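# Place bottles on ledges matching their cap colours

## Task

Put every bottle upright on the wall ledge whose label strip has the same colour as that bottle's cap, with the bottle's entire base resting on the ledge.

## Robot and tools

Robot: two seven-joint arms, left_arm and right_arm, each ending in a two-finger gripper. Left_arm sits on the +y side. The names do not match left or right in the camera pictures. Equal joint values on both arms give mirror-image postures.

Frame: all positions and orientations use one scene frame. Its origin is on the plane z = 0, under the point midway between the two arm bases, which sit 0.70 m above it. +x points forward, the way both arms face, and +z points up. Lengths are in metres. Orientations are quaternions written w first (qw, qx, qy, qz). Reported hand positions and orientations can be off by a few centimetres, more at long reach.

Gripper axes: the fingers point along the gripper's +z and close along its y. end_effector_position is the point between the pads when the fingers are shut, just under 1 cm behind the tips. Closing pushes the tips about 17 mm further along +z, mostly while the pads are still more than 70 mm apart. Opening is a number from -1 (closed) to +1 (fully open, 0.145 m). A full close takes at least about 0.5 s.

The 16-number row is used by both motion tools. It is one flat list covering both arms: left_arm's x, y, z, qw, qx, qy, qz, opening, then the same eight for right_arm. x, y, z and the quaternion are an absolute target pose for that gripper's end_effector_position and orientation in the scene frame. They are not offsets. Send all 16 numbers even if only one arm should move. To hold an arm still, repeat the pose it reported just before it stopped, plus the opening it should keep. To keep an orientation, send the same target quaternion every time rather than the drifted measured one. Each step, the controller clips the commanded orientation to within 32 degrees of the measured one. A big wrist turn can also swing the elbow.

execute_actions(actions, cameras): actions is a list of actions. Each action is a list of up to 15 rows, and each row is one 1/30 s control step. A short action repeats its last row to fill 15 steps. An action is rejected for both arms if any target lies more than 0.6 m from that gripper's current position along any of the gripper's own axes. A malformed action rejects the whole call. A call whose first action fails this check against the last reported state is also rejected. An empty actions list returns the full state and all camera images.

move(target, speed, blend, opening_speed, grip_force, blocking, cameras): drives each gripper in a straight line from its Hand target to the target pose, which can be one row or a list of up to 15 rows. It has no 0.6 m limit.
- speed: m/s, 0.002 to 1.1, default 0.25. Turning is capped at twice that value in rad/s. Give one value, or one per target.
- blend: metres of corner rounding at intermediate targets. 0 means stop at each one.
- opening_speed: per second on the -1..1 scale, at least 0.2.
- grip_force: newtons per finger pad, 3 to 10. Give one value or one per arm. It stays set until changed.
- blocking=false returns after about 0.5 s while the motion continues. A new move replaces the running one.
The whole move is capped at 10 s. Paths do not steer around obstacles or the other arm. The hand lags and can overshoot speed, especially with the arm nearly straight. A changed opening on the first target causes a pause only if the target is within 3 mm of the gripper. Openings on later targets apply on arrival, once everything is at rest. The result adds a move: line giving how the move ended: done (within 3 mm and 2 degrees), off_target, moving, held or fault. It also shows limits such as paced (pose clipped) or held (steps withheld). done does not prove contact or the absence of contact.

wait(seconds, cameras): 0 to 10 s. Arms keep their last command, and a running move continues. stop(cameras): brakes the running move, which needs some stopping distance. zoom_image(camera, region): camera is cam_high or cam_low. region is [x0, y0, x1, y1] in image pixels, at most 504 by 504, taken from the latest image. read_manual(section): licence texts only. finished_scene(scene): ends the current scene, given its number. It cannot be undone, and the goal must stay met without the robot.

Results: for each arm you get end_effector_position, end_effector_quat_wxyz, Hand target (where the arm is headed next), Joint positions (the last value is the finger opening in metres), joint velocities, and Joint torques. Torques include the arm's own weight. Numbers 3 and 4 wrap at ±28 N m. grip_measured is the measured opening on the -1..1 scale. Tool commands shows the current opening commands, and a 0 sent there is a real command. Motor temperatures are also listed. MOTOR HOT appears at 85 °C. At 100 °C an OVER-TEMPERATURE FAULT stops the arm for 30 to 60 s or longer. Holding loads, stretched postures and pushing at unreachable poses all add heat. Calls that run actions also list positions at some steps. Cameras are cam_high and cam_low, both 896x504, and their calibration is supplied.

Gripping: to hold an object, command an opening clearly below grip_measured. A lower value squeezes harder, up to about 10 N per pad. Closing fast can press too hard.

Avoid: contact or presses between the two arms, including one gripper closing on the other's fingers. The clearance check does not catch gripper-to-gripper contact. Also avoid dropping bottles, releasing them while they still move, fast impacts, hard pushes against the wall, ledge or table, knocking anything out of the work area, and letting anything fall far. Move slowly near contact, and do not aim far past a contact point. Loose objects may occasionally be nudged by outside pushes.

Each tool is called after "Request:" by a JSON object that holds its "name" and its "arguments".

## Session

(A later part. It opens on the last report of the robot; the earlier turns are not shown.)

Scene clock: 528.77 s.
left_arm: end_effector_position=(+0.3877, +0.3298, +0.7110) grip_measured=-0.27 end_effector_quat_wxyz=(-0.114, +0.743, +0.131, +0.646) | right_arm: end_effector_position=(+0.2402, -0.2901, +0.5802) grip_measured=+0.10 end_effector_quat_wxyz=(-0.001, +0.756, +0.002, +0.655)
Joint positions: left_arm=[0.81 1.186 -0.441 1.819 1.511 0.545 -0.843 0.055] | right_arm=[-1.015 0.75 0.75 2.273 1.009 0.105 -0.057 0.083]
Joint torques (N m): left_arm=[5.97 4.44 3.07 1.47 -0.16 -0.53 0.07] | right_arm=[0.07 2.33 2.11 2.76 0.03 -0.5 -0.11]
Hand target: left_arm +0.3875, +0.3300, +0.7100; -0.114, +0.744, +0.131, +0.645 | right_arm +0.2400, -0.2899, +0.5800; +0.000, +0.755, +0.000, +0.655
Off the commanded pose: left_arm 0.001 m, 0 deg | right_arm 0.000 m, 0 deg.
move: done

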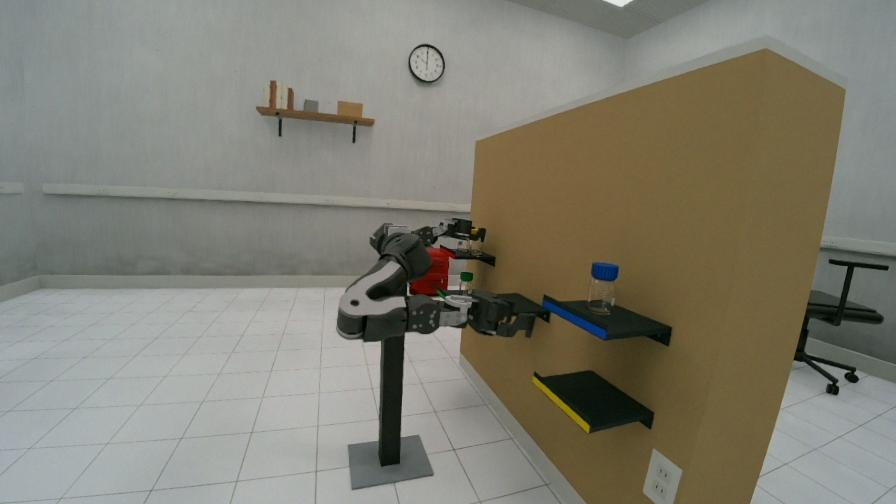

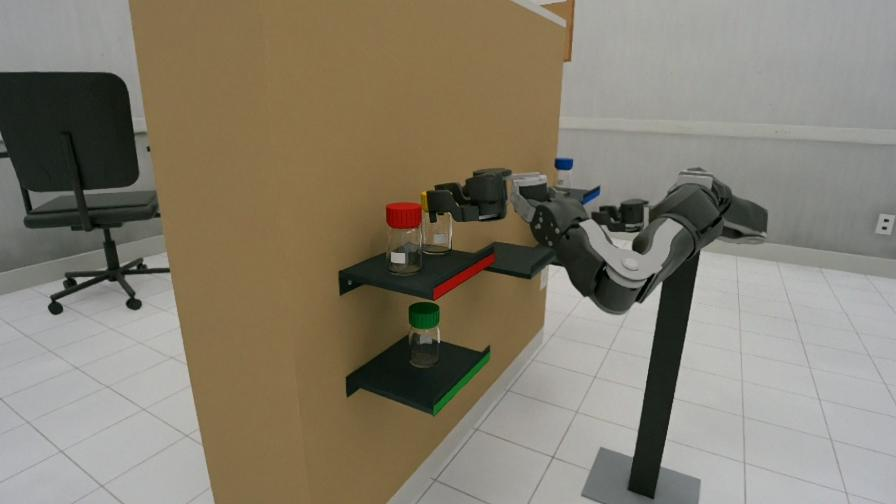

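Request:
{"name": "move", "arguments": {"target": [[0.3875,0.330,0.748,-0.1138,0.7438,0.1312,0.6454,-0.6,0.24,-0.29,0.58,0,0.7553,0,0.6554,0.1],[0.26,0.284,0.748,-0.1138,0.7438,0.1312,0.6454,-0.6,0.24,-0.29,0.58,0,0.7553,0,0.6554,0.1],[0.255,0.18,0.70,0,0.7553,0,0.6554,-0.6,0.24,-0.29,0.58,0,0.7553,0,0.6554,0.1],[0.315,0.052,0.66,0.1418,0.7374,-0.1634,0.6399,-0.6,0.24,-0.29,0.58,0,0.7553,0,0.6554,0.1]], "speed": [0.05,0.09,0.12,0.12], "blend": [0.003,0.02,0.03,0], "cameras": ["all"]}}

Request:
{"name": "zoom_image", "arguments": {"camera": "cam_high", "region": [430, 200, 560, 320]}}

Request:
{"name": "zoom_image", "arguments": {"camera": "cam_low", "region": [430, 160, 620, 310]}}

Scene clock: 550.87 s.
left_arm: end_effector_position=(+0.3148, +0.0528, +0.6581) grip_measured=-0.27 end_effector_quat_wxyz=(+0.139, +0.740, -0.165, +0.637) | right_arm: end_effector_position=(+0.2402, -0.2901, +0.5802) grip_measured=+0.10 end_effector_quat_wxyz=(-0.001, +0.756, +0.002, +0.655)
Joint positions: left_arm=[0.647 0.633 -0.637 2.33 1.294 0.738 -0.865 0.055] | right_arm=[-1.015 0.75 0.75 2.273 1.009 0.105 -0.057 0.083]
Joint torques (N m): left_arm=[6.53 0.59 1.84 2.04 -0.34 -0.71 0.23] | right_arm=[0.12 2.25 2.11 2.88 0.02 -0.53 -0.12]
Hand target: left_arm +0.3150, +0.0520, +0.6600; +0.142, +0.737, -0.163, +0.640 | right_arm +0.2400, -0.2899, +0.5800; +0.000, +0.755, +0.000, +0.655
Off the commanded pose: left_arm 0.002 m, 1 deg | right_arm 0.000 m, 0 deg.
move: done

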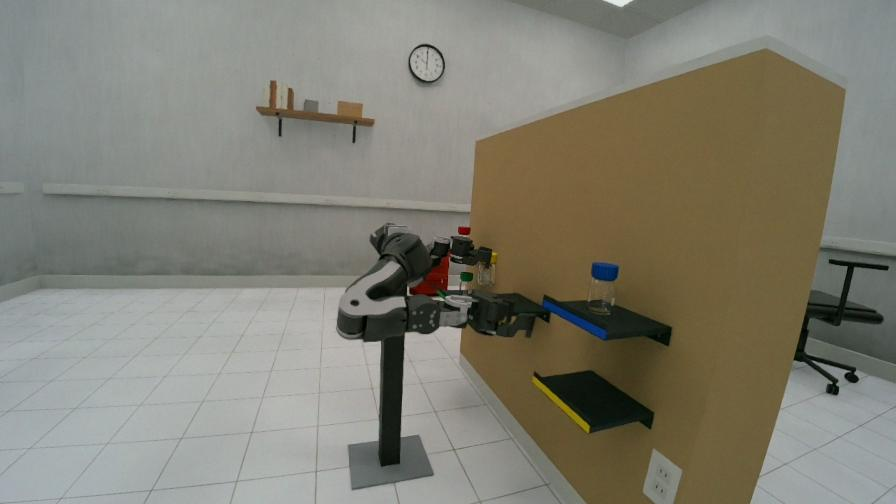

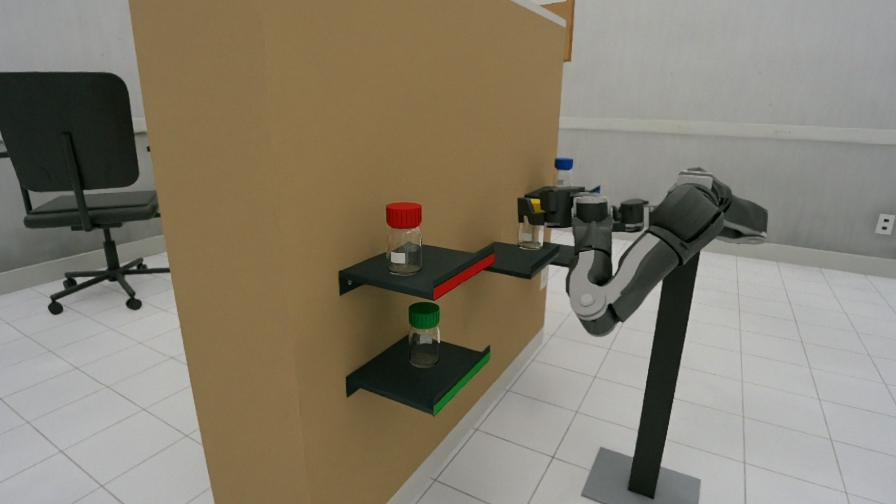

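Scaled by 3.877 from the camera's 896x504 image, which has a finer 1280x720 frame.

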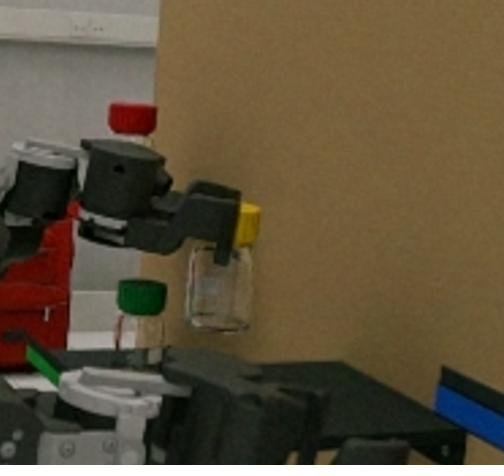

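Scaled by 2.653 from the camera's 896x504 image, which has a finer 1280x720 frame.

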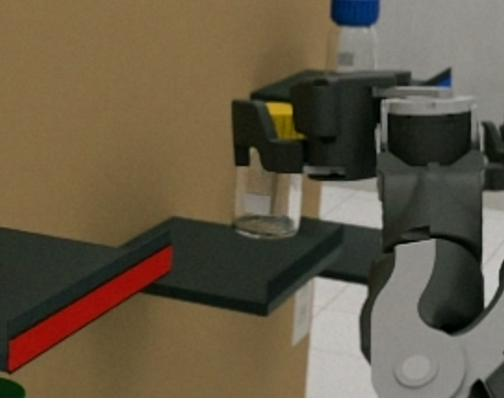

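Request:
{"name": "move", "arguments": {"target": [[0.385,0.018,0.657,0.1418,0.7374,-0.1634,0.6399,-0.6,0.24,-0.29,0.58,0,0.7553,0,0.6554,0.1],[0.385,0.018,0.628,0.1418,0.7374,-0.1634,0.6399,-0.6,0.24,-0.29,0.58,0,0.7553,0,0.6554,0.1]], "speed": [0.08,0.04]}}

Request:
{"name": "move", "arguments": {"target": [0.385,0.018,0.618,0.1418,0.7374,-0.1634,0.6399,-0.6,0.24,-0.29,0.58,0,0.7553,0,0.6554,0.1], "speed": 0.015, "cameras": ["all"]}}

Request:
{"name": "zoom_image", "arguments": {"camera": "cam_high", "region": [460, 235, 560, 315]}}

Request:
{"name": "zoom_image", "arguments": {"camera": "cam_low", "region": [470, 170, 570, 280]}}

Scene clock: 563.43 s.
left_arm: end_effector_position=(+0.3846, +0.0182, +0.6280) grip_measured=-0.27 end_effector_quat_wxyz=(+0.140, +0.739, -0.164, +0.638) | right_arm: end_effector_position=(+0.2402, -0.2901, +0.5802) grip_measured=+0.10 end_effector_quat_wxyz=(-0.001, +0.756, +0.002, +0.655)
Joint positions: left_arm=[0.78 0.466 -0.827 1.911 1.052 0.576 -0.641 0.055] | right_arm=[-1.015 0.75 0.75 2.273 1.009 0.105 -0.057 0.083]
Joint torques (N m): left_arm=[7.71 0.25 2.11 2.7 -0.29 -0.84 0.23] | right_arm=[-0.01 2.47 2.11 2.78 0.01 -0.53 -0.12]
Hand target: left_arm +0.3849, +0.0179, +0.6280; +0.142, +0.737, -0.164, +0.640 | right_arm +0.2400, -0.2899, +0.5800; +0.000, +0.755, +0.000, +0.655
Off the commanded pose: left_arm 0.000 m, 0 deg | right_arm 0.000 m, 0 deg.
move: done

Scene clock: 564.37 s.
left_arm: end_effector_position=(+0.3848, +0.0182, +0.6188) grip_measured=-0.27 end_effector_quat_wxyz=(+0.140, +0.738, -0.164, +0.639) | right_arm: end_effector_position=(+0.2402, -0.2901, +0.5802) grip_measured=+0.10 end_effector_quat_wxyz=(-0.001, +0.756, +0.002, +0.655)
Joint positions: left_arm=[0.756 0.473 -0.841 1.901 1.022 0.542 -0.622 0.055] | right_arm=[-1.015 0.75 0.75 2.273 1.009 0.105 -0.057 0.083]
Joint torques (N m): left_arm=[7.37 0.36 1.99 2.71 -0.31 -0.85 0.2] | right_arm=[-0.01 2.25 2.24 2.8 0.01 -0.52 -0.11]
Hand target: left_arm +0.3850, +0.0180, +0.6180; +0.142, +0.737, -0.163, +0.640 | right_arm +0.2400, -0.2899, +0.5800; +0.000, +0.755, +0.000, +0.655
Off the commanded pose: left_arm 0.001 m, 0 deg | right_arm 0.000 m, 0 deg.
move: done

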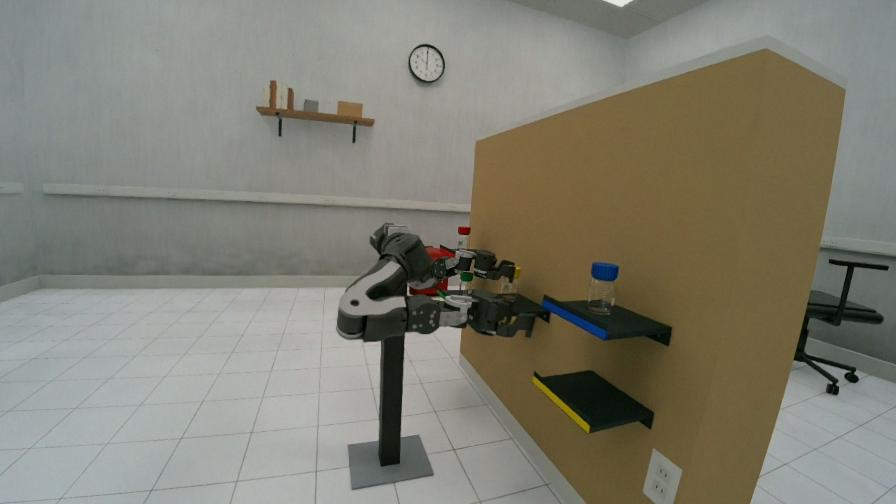

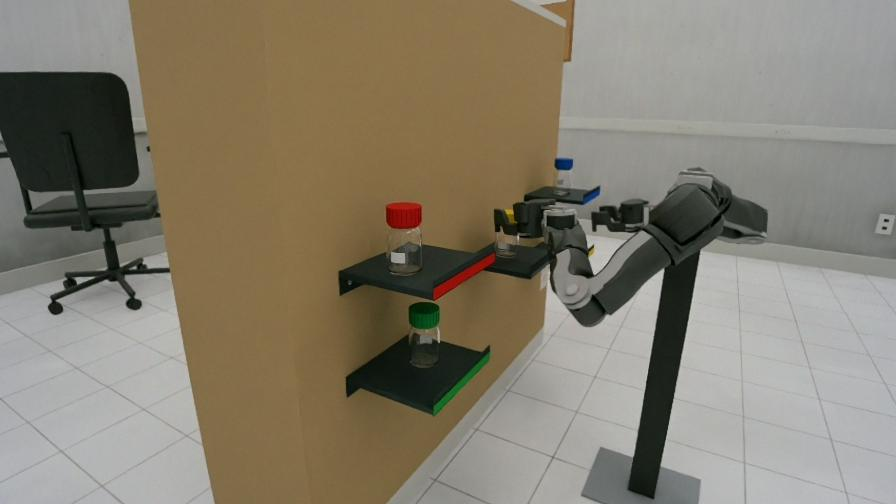

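Scaled by 5.040 from the camera's 896x504 image, which has a finer 1280x720 frame.

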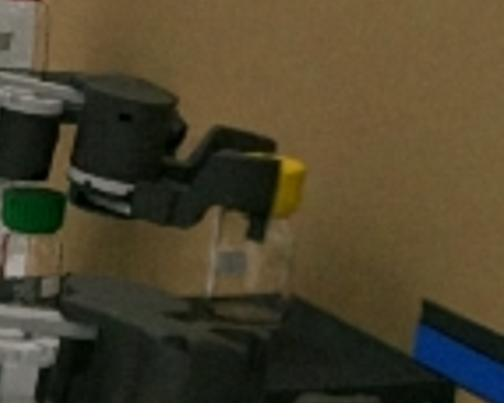

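Scaled by 4.582 from the camera's 896x504 image, which has a finer 1280x720 frame.

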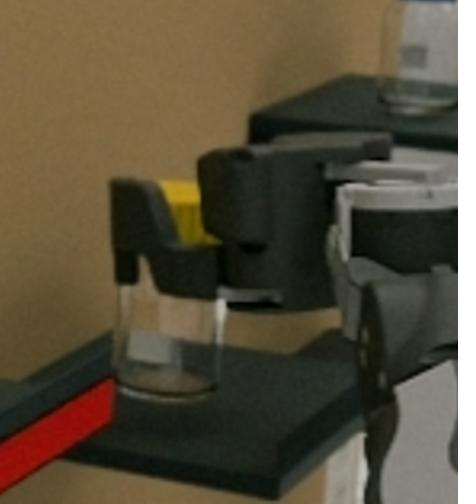

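Request:
{"name": "move", "arguments": {"target": [0.385,0.018,0.612,0.1418,0.7374,-0.1634,0.6399,-0.6,0.24,-0.29,0.58,0,0.7553,0,0.6554,0.1], "speed": 0.015}}

Request:
{"name": "move", "arguments": {"target": [0.385,0.018,0.606,0.1418,0.7374,-0.1634,0.6399,-0.6,0.24,-0.29,0.58,0,0.7553,0,0.6554,0.1], "speed": 0.015}}

Request:
{"name": "move", "arguments": {"target": [0.385,0.018,0.600,0.1418,0.7374,-0.1634,0.6399,-0.6,0.24,-0.29,0.58,0,0.7553,0,0.6554,0.1], "speed": 0.015}}

Scene clock: 574.20 s.
left_arm: end_effector_position=(+0.3847, +0.0181, +0.6129) grip_measured=-0.27 end_effector_quat_wxyz=(+0.141, +0.738, -0.164, +0.639) | right_arm: end_effector_position=(+0.2402, -0.2901, +0.5802) grip_measured=+0.10 end_effector_quat_wxyz=(-0.001, +0.756, +0.002, +0.655)
Joint positions: left_arm=[0.741 0.476 -0.849 1.893 1.004 0.521 -0.611 0.055] | right_arm=[-1.015 0.75 0.75 2.273 1.009 0.105 -0.057 0.083]
Joint torques (N m): left_arm=[7.29 0.38 1.96 2.77 -0.29 -0.86 0.24] | right_arm=[-0.09 2.28 2.13 2.78 0.04 -0.51 -0.13]
Motor temperatures (°C): left_arm=[25 22 24 21 22 25 21] | right_arm=[20 23 22 20 20 21 21]
Hand target: left_arm +0.3849, +0.0179, +0.6120; +0.142, +0.737, -0.163, +0.640 | right_arm +0.2400, -0.2899, +0.5800; +0.000, +0.755, +0.000, +0.655
Off the commanded pose: left_arm 0.001 m, 0 deg | right_arm 0.000 m, 0 deg.
move: done

Scene clock: 575.00 s.
left_arm: end_effector_position=(+0.3853, +0.0186, +0.6113) grip_measured=-0.27 end_effector_quat_wxyz=(+0.142, +0.733, -0.161, +0.645) | right_arm: end_effector_position=(+0.2402, -0.2901, +0.5802) grip_measured=+0.10 end_effector_quat_wxyz=(-0.001, +0.756, +0.002, +0.655)
Joint positions: left_arm=[0.733 0.481 -0.86 1.887 0.985 0.487 -0.604 0.055] | right_arm=[-1.015 0.75 0.75 2.273 1.009 0.105 -0.057 0.083]
Joint torques (N m): left_arm=[6.63 0.59 1.36 2.28 -0.11 -0.54 0.24] | right_arm=[0.09 2.2 2.18 2.85 0.02 -0.53 -0.12]
Hand target: left_arm +0.3849, +0.0180, +0.6060; +0.142, +0.737, -0.163, +0.640 | right_arm +0.2400, -0.2899, +0.5800; +0.000, +0.755, +0.000, +0.655
Off the commanded pose: left_arm 0.005 m, 1 deg | right_arm 0.000 m, 0 deg.
move: off_target (left_arm)

Scene clock: 575.83 s.
left_arm: end_effector_position=(+0.3858, +0.0189, +0.6102) grip_measured=-0.27 end_effector_quat_wxyz=(+0.143, +0.727, -0.157, +0.653) | right_arm: end_effector_position=(+0.2402, -0.2901, +0.5802) grip_measured=+0.10 end_effector_quat_wxyz=(-0.001, +0.756, +0.002, +0.655)
Joint positions: left_arm=[0.732 0.491 -0.88 1.881 0.974 0.441 -0.602 0.055] | right_arm=[-1.015 0.75 0.75 2.273 1.009 0.105 -0.057 0.083]
Joint torques (N m): left_arm=[6.16 0.78 0.76 1.73 0.14 -0.11 0.24] | right_arm=[0.15 2.23 2.21 2.78 0.02 -0.5 -0.11]
Hand target: left_arm +0.3848, +0.0180, +0.6000; +0.142, +0.737, -0.163, +0.640 | right_arm +0.2400, -0.2899, +0.5800; +0.000, +0.755, +0.000, +0.655
Off the commanded pose: left_arm 0.010 m, 2 deg | right_arm 0.000 m, 0 deg.
move: off_target (left_arm)

Request:
{"name": "move", "arguments": {"target": [[0.385,0.018,0.610,0.1418,0.7374,-0.1634,0.6399,-0.6,0.24,-0.29,0.58,0,0.7553,0,0.6554,0.1],[0.385,0.018,0.6105,0.1418,0.7374,-0.1634,0.6399,0.1,0.24,-0.29,0.58,0,0.7553,0,0.6554,0.1],[0.295,0.061,0.612,0.1418,0.7374,-0.1634,0.6399,0.1,0.24,-0.29,0.58,0,0.7553,0,0.6554,0.1]], "speed": [0.03,0.03,0.12], "opening_speed": 0.6, "cameras": ["all"]}}

Request:
{"name": "zoom_image", "arguments": {"camera": "cam_high", "region": [430, 220, 560, 320]}}

Request:
{"name": "zoom_image", "arguments": {"camera": "cam_low", "region": [430, 160, 620, 310]}}

Scene clock: 588.93 s.
left_arm: end_effector_position=(+0.2943, +0.0603, +0.6121) grip_measured=+0.10 end_effector_quat_wxyz=(+0.142, +0.737, -0.167, +0.640) | right_arm: end_effector_position=(+0.2402, -0.2901, +0.5802) grip_measured=+0.10 end_effector_quat_wxyz=(-0.001, +0.756, +0.002, +0.655)
Joint positions: left_arm=[0.446 0.819 -0.769 2.379 1.067 0.459 -0.744 0.083] | right_arm=[-1.015 0.75 0.75 2.273 1.009 0.105 -0.057 0.083]
Joint torques (N m): left_arm=[4.52 1.41 2.14 2.92 -0.16 -0.58 -0.05] | right_arm=[0.09 2.31 2.13 2.86 0.02 -0.54 -0.14]
Hand target: left_arm +0.2950, +0.0610, +0.6120; +0.142, +0.737, -0.163, +0.640 | right_arm +0.2400, -0.2899, +0.5800; +0.000, +0.755, +0.000, +0.655
Off the commanded pose: left_arm 0.001 m, 0 deg | right_arm 0.000 m, 0 deg.
move: done

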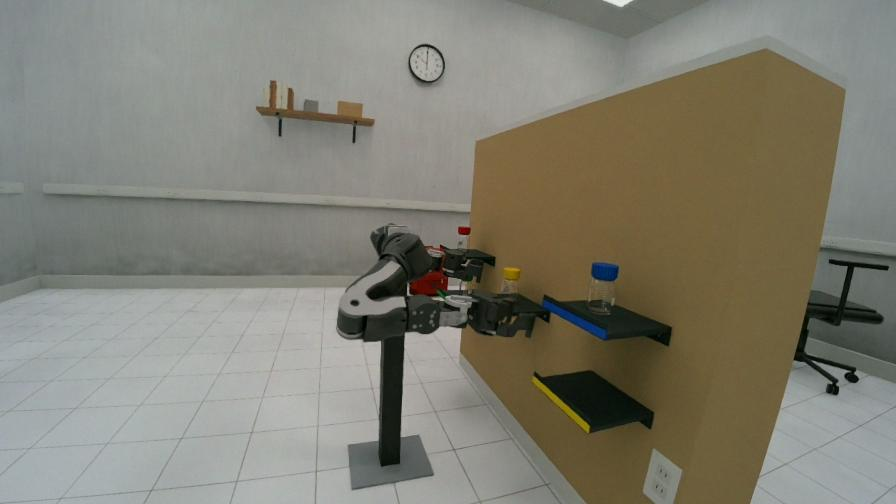

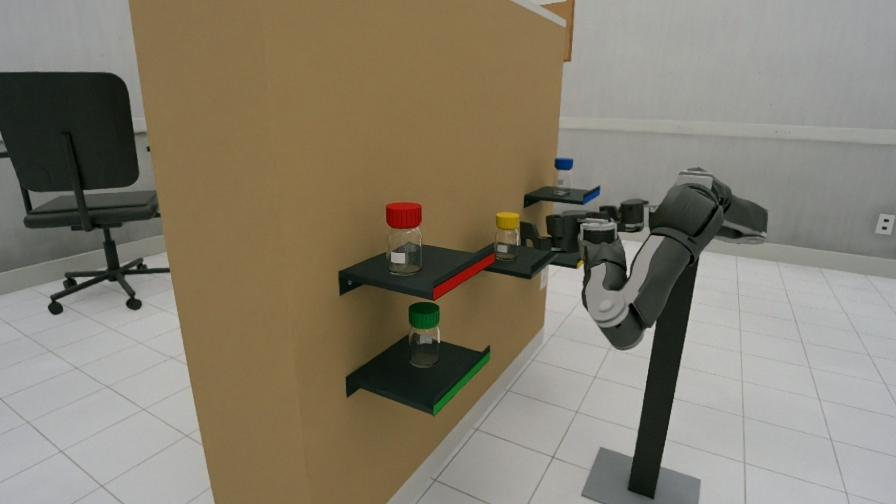

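Scaled by 3.877 from the camera's 896x504 image, which has a finer 1280x720 frame.

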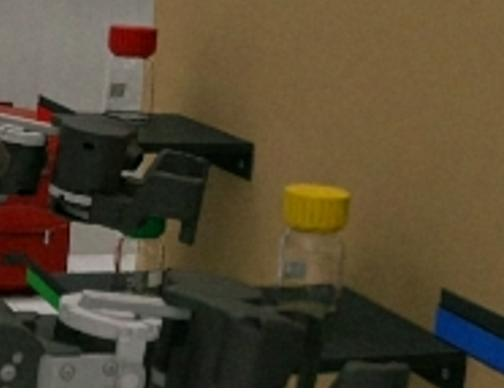

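Scaled by 2.653 from the camera's 896x504 image, which has a finer 1280x720 frame.

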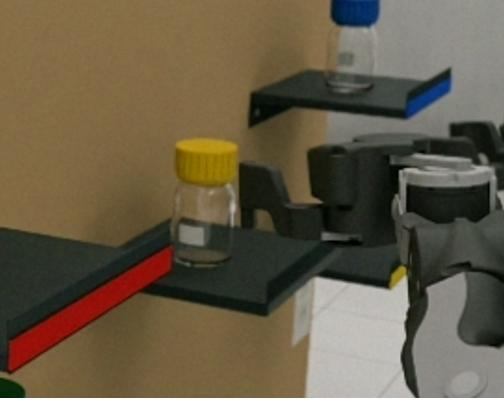

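Request:
{"name": "move", "arguments": {"target": [[0.265,0.15,0.60,0,0.7553,0,0.6554,0.1,0.24,-0.29,0.58,0,0.7553,0,0.6554,0.1],[0.255,0.28,0.55,0,0.7553,0,0.6554,0.1,0.27,-0.10,0.60,-0.07,0.75,0.08,0.65,0.3],[0.25,0.31,0.53,0,0.7553,0,0.6554,0.1,0.312,-0.012,0.613,-0.1418,0.7374,0.1634,0.6399,0.4]], "speed": 0.16, "blend": [0.03,0.02,0], "cameras": ["all"]}}

Request:
{"name": "zoom_image", "arguments": {"camera": "cam_high", "region": [430, 220, 560, 320]}}

Request:
{"name": "zoom_image", "arguments": {"camera": "cam_low", "region": [430, 160, 620, 310]}}

Scene clock: 609.87 s.
left_arm: end_effector_position=(+0.2513, +0.3099, +0.5319) grip_measured=+0.10 end_effector_quat_wxyz=(-0.005, +0.762, -0.001, +0.648) | right_arm: end_effector_position=(+0.3122, -0.0124, +0.6142) grip_measured=+0.40 end_effector_quat_wxyz=(-0.144, +0.736, +0.162, +0.642)
Joint positions: left_arm=[0.569 1.762 -1.563 2.047 1.262 -0.788 -0.425 0.083] | right_arm=[0.366 0.321 -0.67 2.236 0.725 0.782 -0.636 0.105]
Joint torques (N m): left_arm=[1.75 5.63 1.1 1.16 0.02 -0.61 0.24] | right_arm=[4.18 -0.12 0.69 2.92 -0.1 -0.25 -0.16]
Hand target: left_arm +0.2503, +0.3100, +0.5302; -0.004, +0.764, -0.001, +0.646 | right_arm +0.3120, -0.0120, +0.6130; -0.142, +0.737, +0.163, +0.640
Off the commanded pose: left_arm 0.002 m, 1 deg | right_arm 0.001 m, 0 deg.
joint read past its limit (left arm) — joint 6 (wrist pitch), lower limit.
joint sent to its limit (left arm) — joint 3 (upper arm roll), lower limit; joint 6 (wrist pitch), lower limit. The joint targets still meet the commanded pose.
joint sent to its limit (right arm) — joint 6 (wrist pitch), upper limit. The joint targets still meet the commanded pose.
move: done; blend cut to 0 m at target 2; target 2's new opening was sent with right_arm's hand 0.001 m and 9 deg from that target

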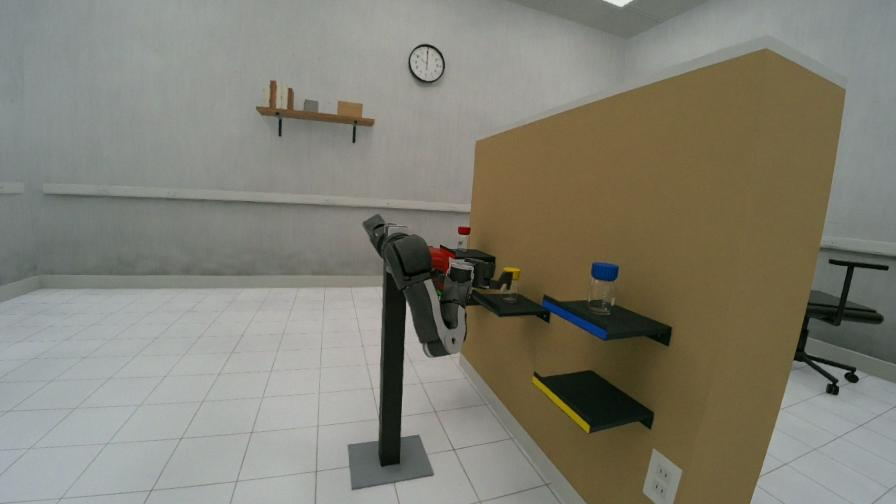

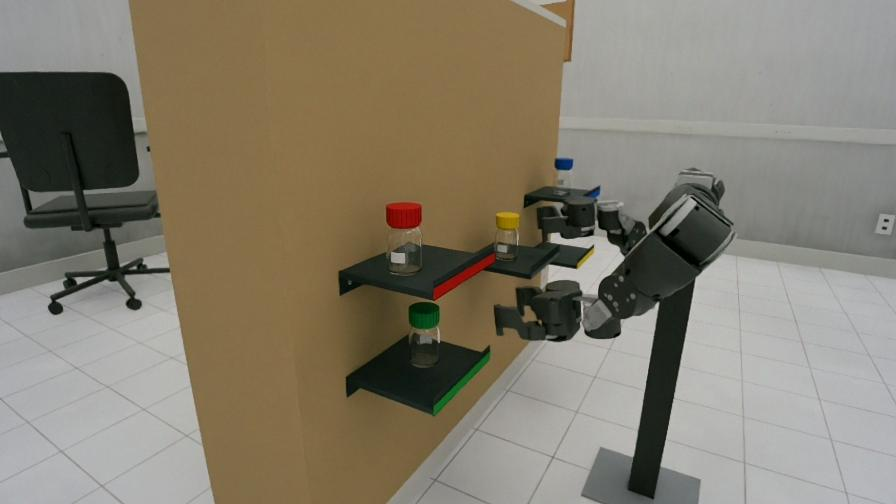

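Scaled by 3.877 from the camera's 896x504 image, which has a finer 1280x720 frame.

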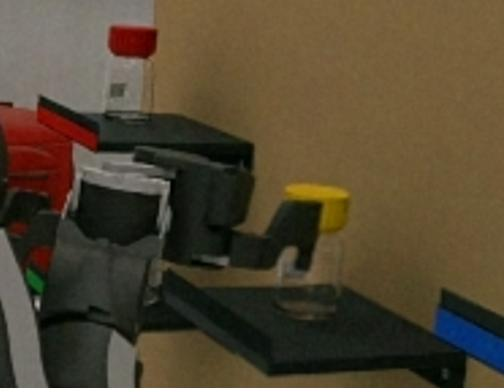

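Scaled by 2.653 from the camera's 896x504 image, which has a finer 1280x720 frame.

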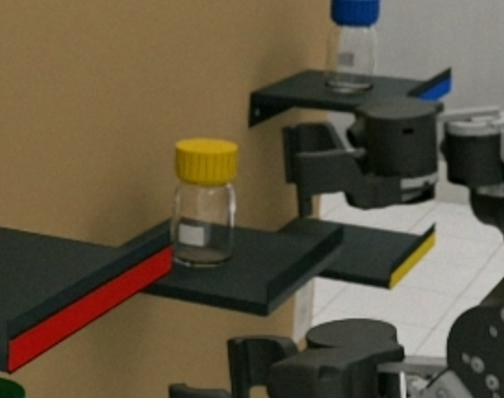

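Request:
{"name": "move", "arguments": {"target": [[0.25,0.31,0.53,0,0.7553,0,0.6554,0.1,0.386,0.022,0.616,-0.1418,0.7374,0.1634,0.6399,0.4],[0.25,0.31,0.53,0,0.7553,0,0.6554,0.1,0.386,0.022,0.616,-0.1418,0.7374,0.1634,0.6399,-0.6]], "speed": 0.07, "opening_speed": 0.5, "cameras": ["all"]}}

Request:
{"name": "zoom_image", "arguments": {"camera": "cam_high", "region": [430, 220, 560, 320]}}

Request:
{"name": "zoom_image", "arguments": {"camera": "cam_low", "region": [430, 160, 620, 310]}}

Scene clock: 626.40 s.
left_arm: end_effector_position=(+0.2513, +0.3099, +0.5319) grip_measured=+0.10 end_effector_quat_wxyz=(-0.005, +0.762, -0.001, +0.648) | right_arm: end_effector_position=(+0.3868, +0.0202, +0.6168) grip_measured=-0.29 end_effector_quat_wxyz=(-0.139, +0.738, +0.161, +0.641)
Joint positions: left_arm=[0.569 1.762 -1.563 2.047 1.262 -0.788 -0.425 0.083] | right_arm=[0.641 0.173 -0.715 1.814 0.717 0.694 -0.541 0.054]
Joint torques (N m): left_arm=[1.75 5.63 1.11 1.16 0.02 -0.6 0.24] | right_arm=[5.68 -1.36 1.22 3.08 -0.13 -0.5 0.18]
Hand target: left_arm +0.2503, +0.3100, +0.5302; -0.004, +0.764, -0.001, +0.646 | right_arm +0.3860, +0.0221, +0.6161; -0.142, +0.737, +0.163, +0.640
Off the commanded pose: left_arm 0.002 m, 1 deg | right_arm 0.002 m, 0 deg.
joint read past its limit (left arm) — joint 6 (wrist pitch), lower limit.
joint sent to its limit (left arm) — joint 3 (upper arm roll), lower limit; joint 6 (wrist pitch), lower limit. The joint targets still meet the commanded pose.
move: done

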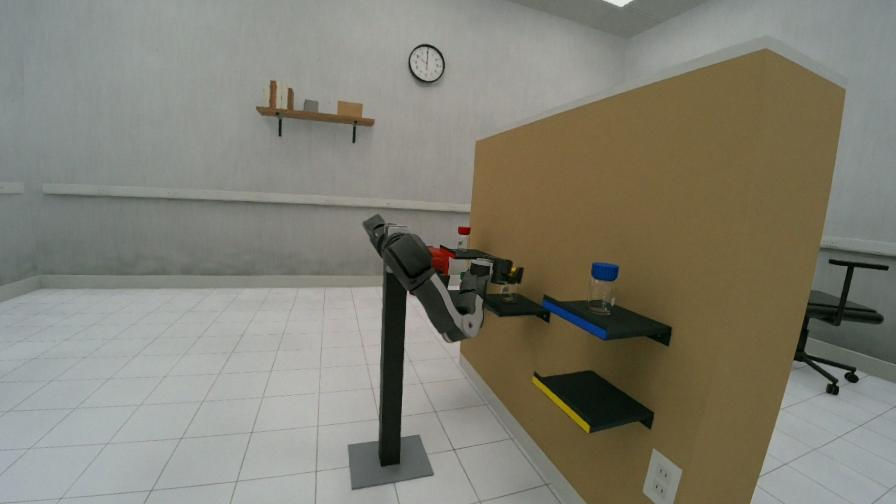

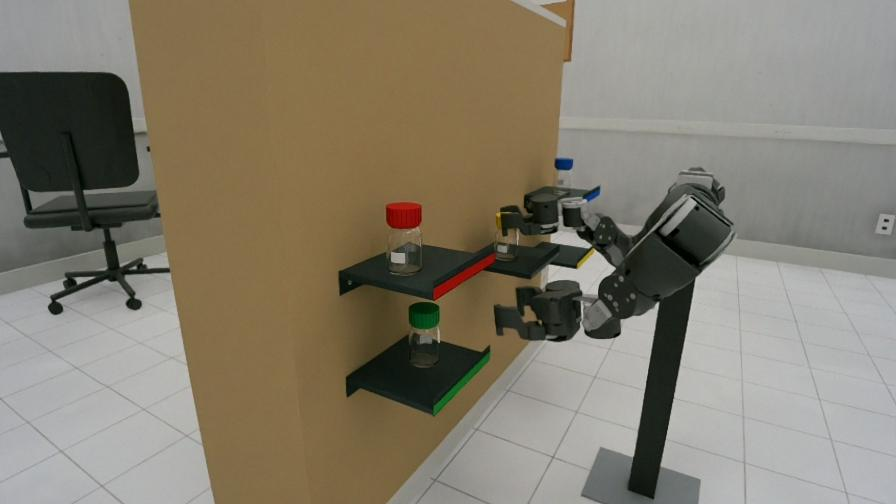

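Scaled by 3.877 from the camera's 896x504 image, which has a finer 1280x720 frame.

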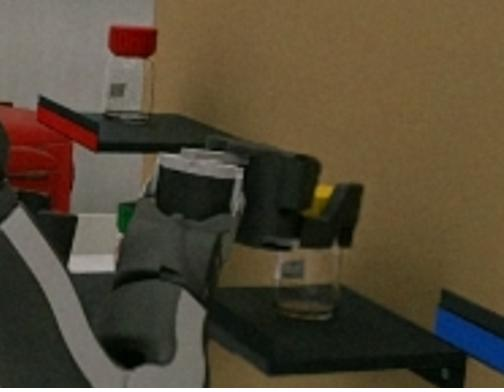

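Scaled by 2.653 from the camera's 896x504 image, which has a finer 1280x720 frame.

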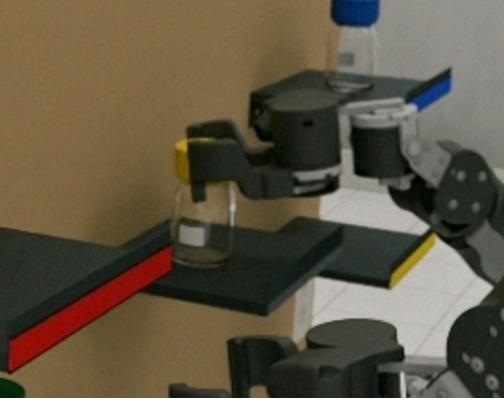

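Request:
{"name": "move", "arguments": {"target": [[0.25,0.31,0.53,0,0.7553,0,0.6554,0.1,0.386,0.022,0.616,-0.1418,0.7374,0.1634,0.6399,0.0],[0.25,0.31,0.53,0,0.7553,0,0.6554,0.1,0.3805,0.0195,0.616,-0.1418,0.7374,0.1634,0.6399,0.0],[0.25,0.31,0.53,0,0.7553,0,0.6554,0.1,0.3805,0.0195,0.616,-0.1418,0.7374,0.1634,0.6399,-0.6]], "speed": 0.04, "opening_speed": 0.5}}

Scene clock: 642.87 s.
left_arm: end_effector_position=(+0.2513, +0.3099, +0.5319) grip_measured=+0.10 end_effector_quat_wxyz=(-0.005, +0.762, -0.001, +0.648) | right_arm: end_effector_position=(+0.3810, +0.0197, +0.6171) grip_measured=-0.27 end_effector_quat_wxyz=(-0.142, +0.736, +0.163, +0.641)
Joint positions: left_arm=[0.569 1.762 -1.563 2.047 1.262 -0.788 -0.425 0.083] | right_arm=[0.624 0.182 -0.715 1.846 0.716 0.7 -0.544 0.055]
Joint torques (N m): left_arm=[1.75 5.63 1.11 1.14 0.02 -0.61 0.24] | right_arm=[5.18 -1.02 2.33 3.67 -0.06 -0.29 -0.02]
Hand target: left_arm +0.2503, +0.3100, +0.5302; -0.004, +0.764, -0.001, +0.646 | right_arm +0.3805, +0.0195, +0.6161; -0.142, +0.737, +0.163, +0.640
Off the commanded pose: left_arm 0.002 m, 1 deg | right_arm 0.001 m, 0 deg.
joint read past its limit (left arm) — joint 6 (wrist pitch), lower limit.
joint sent to its limit (left arm) — joint 3 (upper arm roll), lower limit; joint 6 (wrist pitch), lower limit. The joint targets still meet the commanded pose.
move: done

Request:
{"name": "move", "arguments": {"target": [[0.25,0.31,0.53,0,0.7553,0,0.6554,0.1,0.3805,0.0195,0.656,-0.1418,0.7374,0.1634,0.6399,-0.7],[0.25,0.31,0.53,0,0.7553,0,0.6554,0.1,0.275,-0.03,0.656,-0.1418,0.7374,0.1634,0.6399,-0.7],[0.25,0.31,0.53,0,0.7553,0,0.6554,0.1,0.245,-0.22,0.60,0,0.7553,0,0.6554,-0.7],[0.25,0.31,0.53,0,0.7553,0,0.6554,0.1,0.24,-0.385,0.548,0,0.7553,0,0.6554,-0.7]], "speed": [0.06,0.1,0.13,0.13], "blend": [0.005,0.03,0.03,0], "cameras": ["all"]}}

Request:
{"name": "zoom_image", "arguments": {"camera": "cam_high", "region": [480, 270, 680, 440]}}

Scene clock: 667.57 s.
left_arm: end_effector_position=(+0.2513, +0.3099, +0.5319) grip_measured=+0.10 end_effector_quat_wxyz=(-0.005, +0.762, -0.001, +0.648) | right_arm: end_effector_position=(+0.2404, -0.3852, +0.5477) grip_measured=-0.27 end_effector_quat_wxyz=(+0.036, +0.772, +0.013, +0.635)
Joint positions: left_arm=[0.569 1.762 -1.563 2.047 1.262 -0.788 -0.425 0.083] | right_arm=[0.601 1.908 -1.571 1.826 1.559 -0.777 0.012 0.055]
Joint torques (N m): left_arm=[1.75 5.63 1.1 1.16 0.02 -0.6 0.24] | right_arm=[1.23 6.24 2.13 0.06 0.16 -0.68 0.09]
Hand target: left_arm +0.2503, +0.3100, +0.5302; -0.004, +0.764, -0.001, +0.646 | right_arm +0.2402, -0.3849, +0.5480; +0.035, +0.770, +0.013, +0.637
Off the commanded pose: left_arm 0.002 m, 1 deg | right_arm 0.001 m, 5 deg.
joint read past its limit (left arm) — joint 6 (wrist pitch), lower limit.
joint sent to its limit (left arm) — joint 3 (upper arm roll), lower limit; joint 6 (wrist pitch), lower limit. The joint targets still meet the commanded pose.
joint sent to its limit (right arm) — joint 3 (upper arm roll), lower limit; joint 5 (forearm roll), upper limit; joint 6 (wrist pitch), lower limit. The joint targets are off in orientation, not in position.
move: off_target (right_arm)

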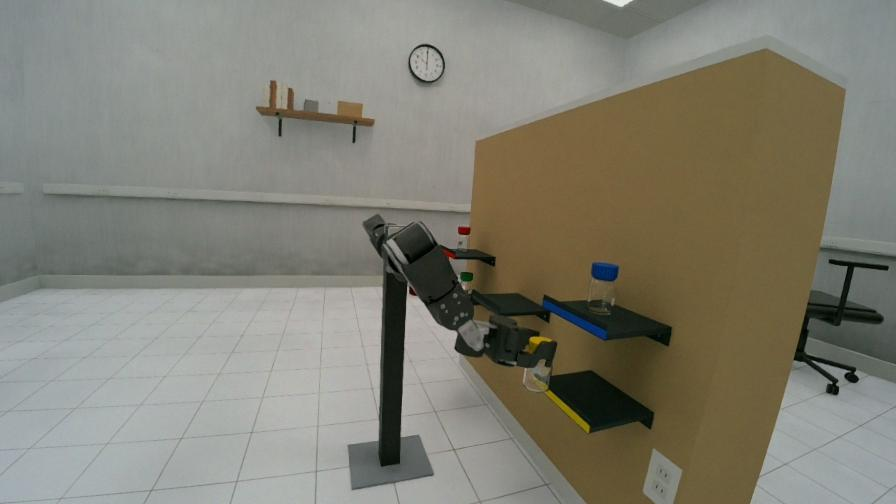

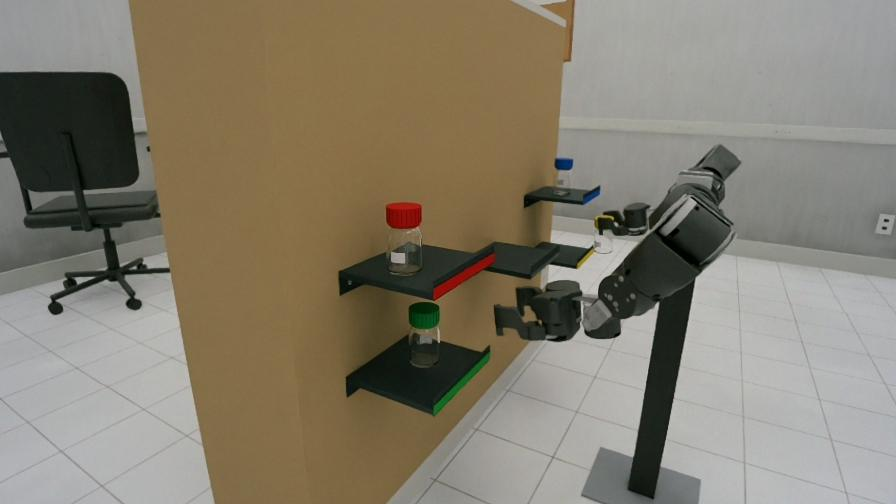

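Scaled by 2.520 from the camera's 896x504 image, which has a finer 1280x720 frame.

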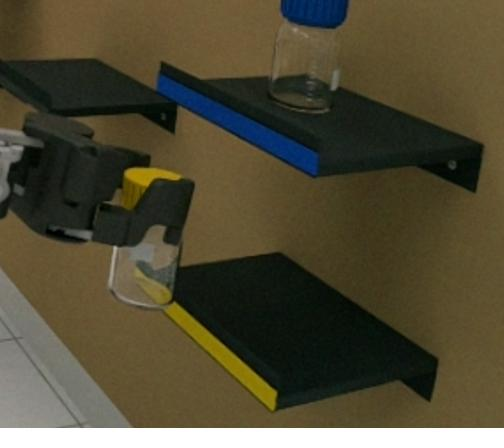

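Request:
{"name": "move", "arguments": {"target": [[0.25,0.31,0.53,0,0.7553,0,0.6554,0.1,0.24,-0.385,0.553,0,0.7553,0,0.6554,-0.7],[0.25,0.31,0.53,0,0.7553,0,0.6554,0.1,0.30,-0.388,0.552,0,0.7553,0,0.6554,-0.7]], "speed": 0.08, "blend": [0.002,0], "cameras": ["all"]}}

Request:
{"name": "zoom_image", "arguments": {"camera": "cam_high", "region": [480, 270, 680, 440]}}

Request:
{"name": "zoom_image", "arguments": {"camera": "cam_low", "region": [510, 170, 630, 280]}}

Scene clock: 679.43 s.
left_arm: end_effector_position=(+0.2513, +0.3099, +0.5319) grip_measured=+0.10 end_effector_quat_wxyz=(-0.005, +0.762, -0.001, +0.648) | right_arm: end_effector_position=(+0.3006, -0.3878, +0.5518) grip_measured=-0.27 end_effector_quat_wxyz=(+0.022, +0.756, +0.010, +0.654)
Joint positions: left_arm=[0.569 1.762 -1.563 2.047 1.262 -0.788 -0.425 0.083] | right_arm=[0.854 1.712 -1.571 1.651 1.559 -0.572 0.025 0.055]
Joint torques (N m): left_arm=[1.78 5.63 1.11 1.16 0.02 -0.6 0.24] | right_arm=[2.73 5.74 2.93 0.24 0.18 -0.57 0.14]
Hand target: left_arm +0.2503, +0.3100, +0.5302; -0.004, +0.764, -0.001, +0.646 | right_arm +0.3000, -0.3878, +0.5520; +0.021, +0.756, +0.011, +0.654
Off the commanded pose: left_arm 0.002 m, 1 deg | right_arm 0.001 m, 3 deg.
joint read past its limit (left arm) — joint 6 (wrist pitch), lower limit.
joint sent to its limit (left arm) — joint 3 (upper arm roll), lower limit; joint 6 (wrist pitch), lower limit. The joint targets still meet the commanded pose.
joint sent to its limit (right arm) — joint 3 (upper arm roll), lower limit; joint 5 (forearm roll), upper limit. The joint targets are off in orientation, not in position.
move: off_target (right_arm)

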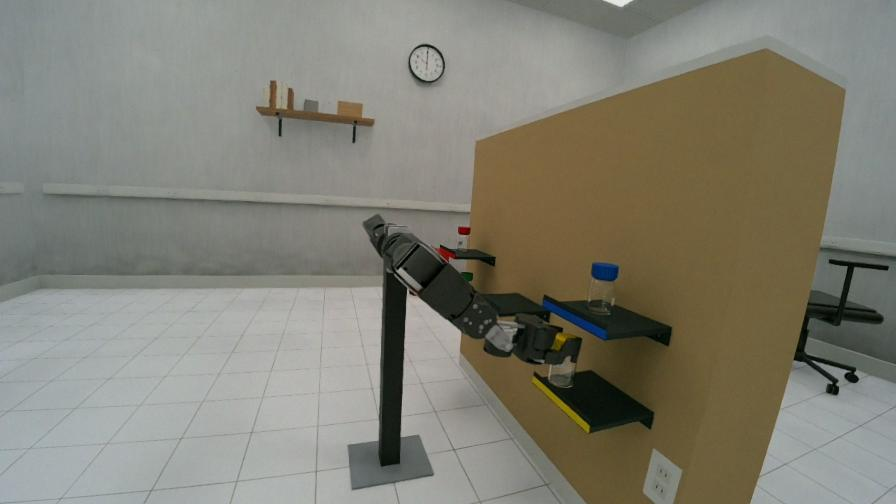

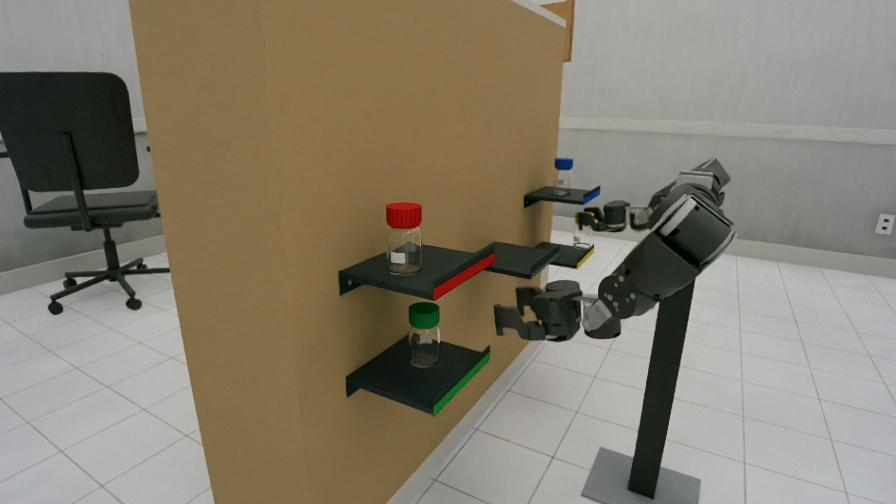

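Scaled by 2.520 from the camera's 896x504 image, which has a finer 1280x720 frame.

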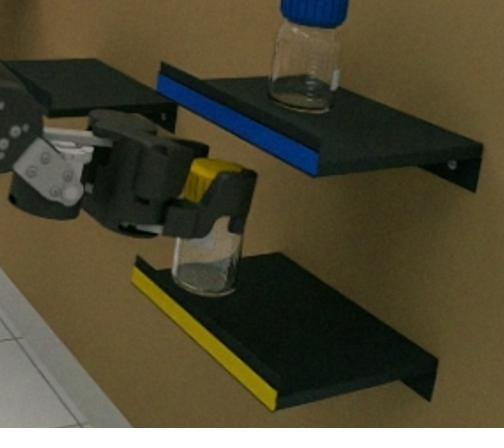

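Scaled by 4.200 from the camera's 896x504 image, which has a finer 1280x720 frame.

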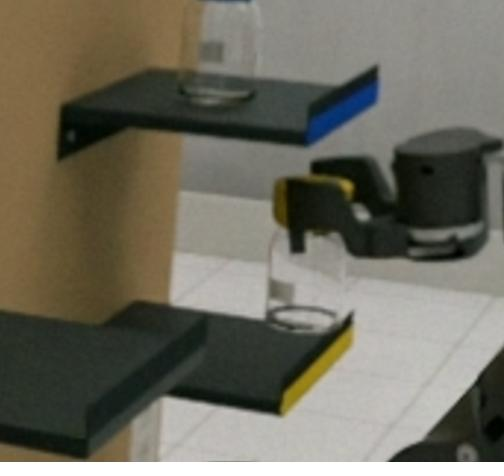

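Request:
{"name": "move", "arguments": {"target": [[0.25,0.31,0.53,0,0.7553,0,0.6554,0.1,0.370,-0.39,0.548,0,0.7553,0,0.6554,-0.7],[0.25,0.31,0.53,0,0.7553,0,0.6554,0.1,0.370,-0.39,0.530,0,0.7553,0,0.6554,-0.7]], "speed": [0.07,0.03]}}

Request:
{"name": "move", "arguments": {"target": [0.25,0.31,0.53,0,0.7553,0,0.6554,0.1,0.370,-0.39,0.523,0,0.7553,0,0.6554,-0.7], "speed": 0.015}}

Request:
{"name": "move", "arguments": {"target": [0.25,0.31,0.53,0,0.7553,0,0.6554,0.1,0.370,-0.39,0.517,0,0.7553,0,0.6554,-0.7], "speed": 0.015, "cameras": ["all"]}}

Request:
{"name": "zoom_image", "arguments": {"camera": "cam_high", "region": [480, 270, 680, 440]}}

Scene clock: 690.27 s.
left_arm: end_effector_position=(+0.2513, +0.3099, +0.5319) grip_measured=+0.10 end_effector_quat_wxyz=(-0.005, +0.762, -0.001, +0.648) | right_arm: end_effector_position=(+0.3692, -0.3912, +0.5276) grip_measured=-0.27 end_effector_quat_wxyz=(+0.002, +0.760, -0.002, +0.650)
Joint positions: left_arm=[0.569 1.762 -1.563 2.047 1.262 -0.788 -0.425 0.083] | right_arm=[0.704 1.391 -1.251 1.305 1.556 -0.4 0.097 0.055]
Joint torques (N m): left_arm=[1.75 5.63 1.11 1.14 0.02 -0.6 0.24] | right_arm=[3.92 5.92 4.41 0.32 0.13 -0.8 0.17]
Hand target: left_arm +0.2503, +0.3100, +0.5302; -0.004, +0.764, -0.001, +0.646 | right_arm +0.3700, -0.3901, +0.5300; +0.000, +0.755, +0.000, +0.655
Off the commanded pose: left_arm 0.002 m, 1 deg | right_arm 0.003 m, 1 deg.
joint read past its limit (left arm) — joint 6 (wrist pitch), lower limit.
joint sent to its limit (left arm) — joint 3 (upper arm roll), lower limit; joint 6 (wrist pitch), lower limit. The joint targets still meet the commanded pose.
move: done

Scene clock: 691.40 s.
left_arm: end_effector_position=(+0.2513, +0.3099, +0.5319) grip_measured=+0.10 end_effector_quat_wxyz=(-0.005, +0.762, -0.001, +0.648) | right_arm: end_effector_position=(+0.3692, -0.3914, +0.5211) grip_measured=-0.27 end_effector_quat_wxyz=(+0.002, +0.760, -0.002, +0.650)
Joint positions: left_arm=[0.569 1.762 -1.563 2.047 1.262 -0.788 -0.425 0.083] | right_arm=[0.689 1.372 -1.251 1.283 1.553 -0.418 0.102 0.055]
Joint torques (N m): left_arm=[1.75 5.63 1.1 1.14 0.02 -0.61 0.24] | right_arm=[3.89 5.84 4.3 0.42 0.09 -0.79 0.18]
Hand target: left_arm +0.2503, +0.3100, +0.5302; -0.004, +0.764, -0.001, +0.646 | right_arm +0.3700, -0.3900, +0.5230; +0.000, +0.755, +0.000, +0.655
Off the commanded pose: left_arm 0.002 m, 1 deg | right_arm 0.002 m, 1 deg.
joint read past its limit (left arm) — joint 6 (wrist pitch), lower limit.
joint sent to its limit (left arm) — joint 3 (upper arm roll), lower limit; joint 6 (wrist pitch), lower limit. The joint targets still meet the commanded pose.
move: done

Scene clock: 692.53 s.
left_arm: end_effector_position=(+0.2513, +0.3099, +0.5319) grip_measured=+0.10 end_effector_quat_wxyz=(-0.005, +0.762, -0.001, +0.648) | right_arm: end_effector_position=(+0.3700, -0.3918, +0.5182) grip_measured=-0.27 end_effector_quat_wxyz=(+0.003, +0.756, -0.002, +0.655)
Joint positions: left_arm=[0.569 1.762 -1.563 2.047 1.262 -0.788 -0.425 0.083] | right_arm=[0.679 1.356 -1.251 1.263 1.553 -0.441 0.107 0.055]
Joint torques (N m): left_arm=[1.75 5.63 1.11 1.16 0.02 -0.6 0.24] | right_arm=[3.52 5.5 3.58 0.43 0.12 -0.57 0.16]
Hand target: left_arm +0.2503, +0.3100, +0.5302; -0.004, +0.764, -0.001, +0.646 | right_arm +0.3700, -0.3900, +0.5171; +0.000, +0.755, +0.000, +0.655
Off the commanded pose: left_arm 0.002 m, 1 deg | right_arm 0.002 m, 0 deg.
joint read past its limit (left arm) — joint 6 (wrist pitch), lower limit.
joint sent to its limit (left arm) — joint 3 (upper arm roll), lower limit; joint 6 (wrist pitch), lower limit. The joint targets still meet the commanded pose.
move: done

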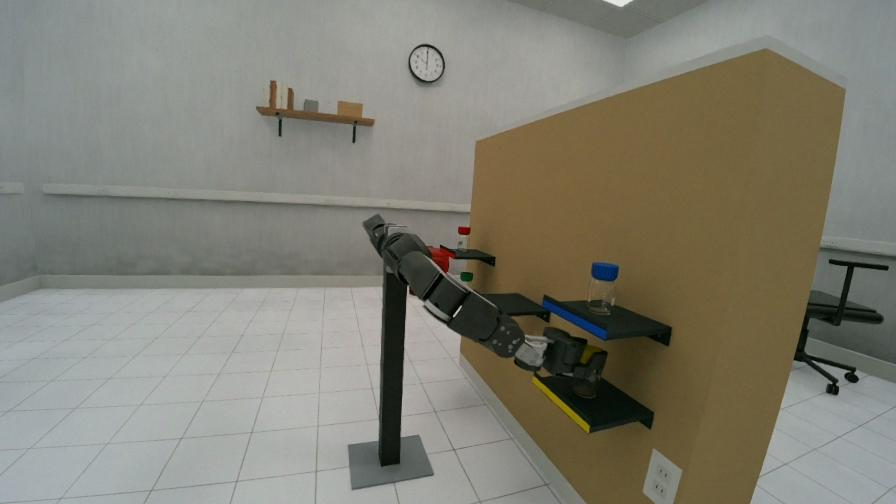

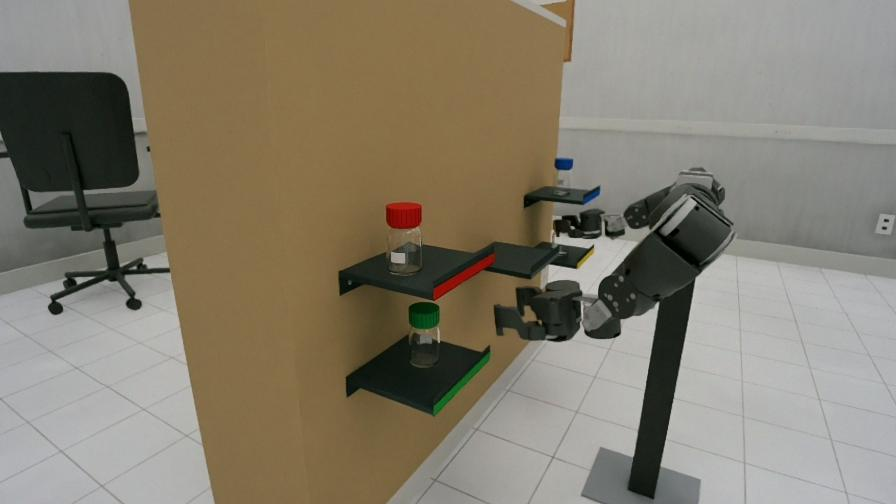

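Scaled by 2.520 from the camera's 896x504 image, which has a finer 1280x720 frame.

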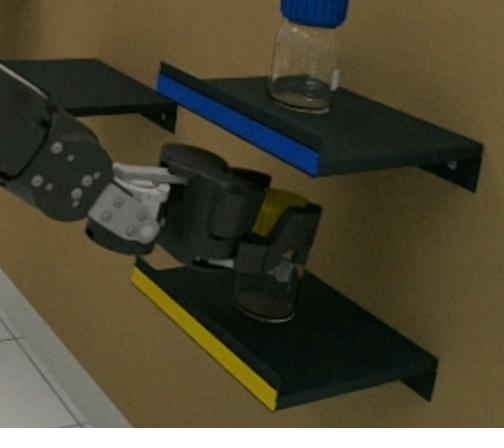

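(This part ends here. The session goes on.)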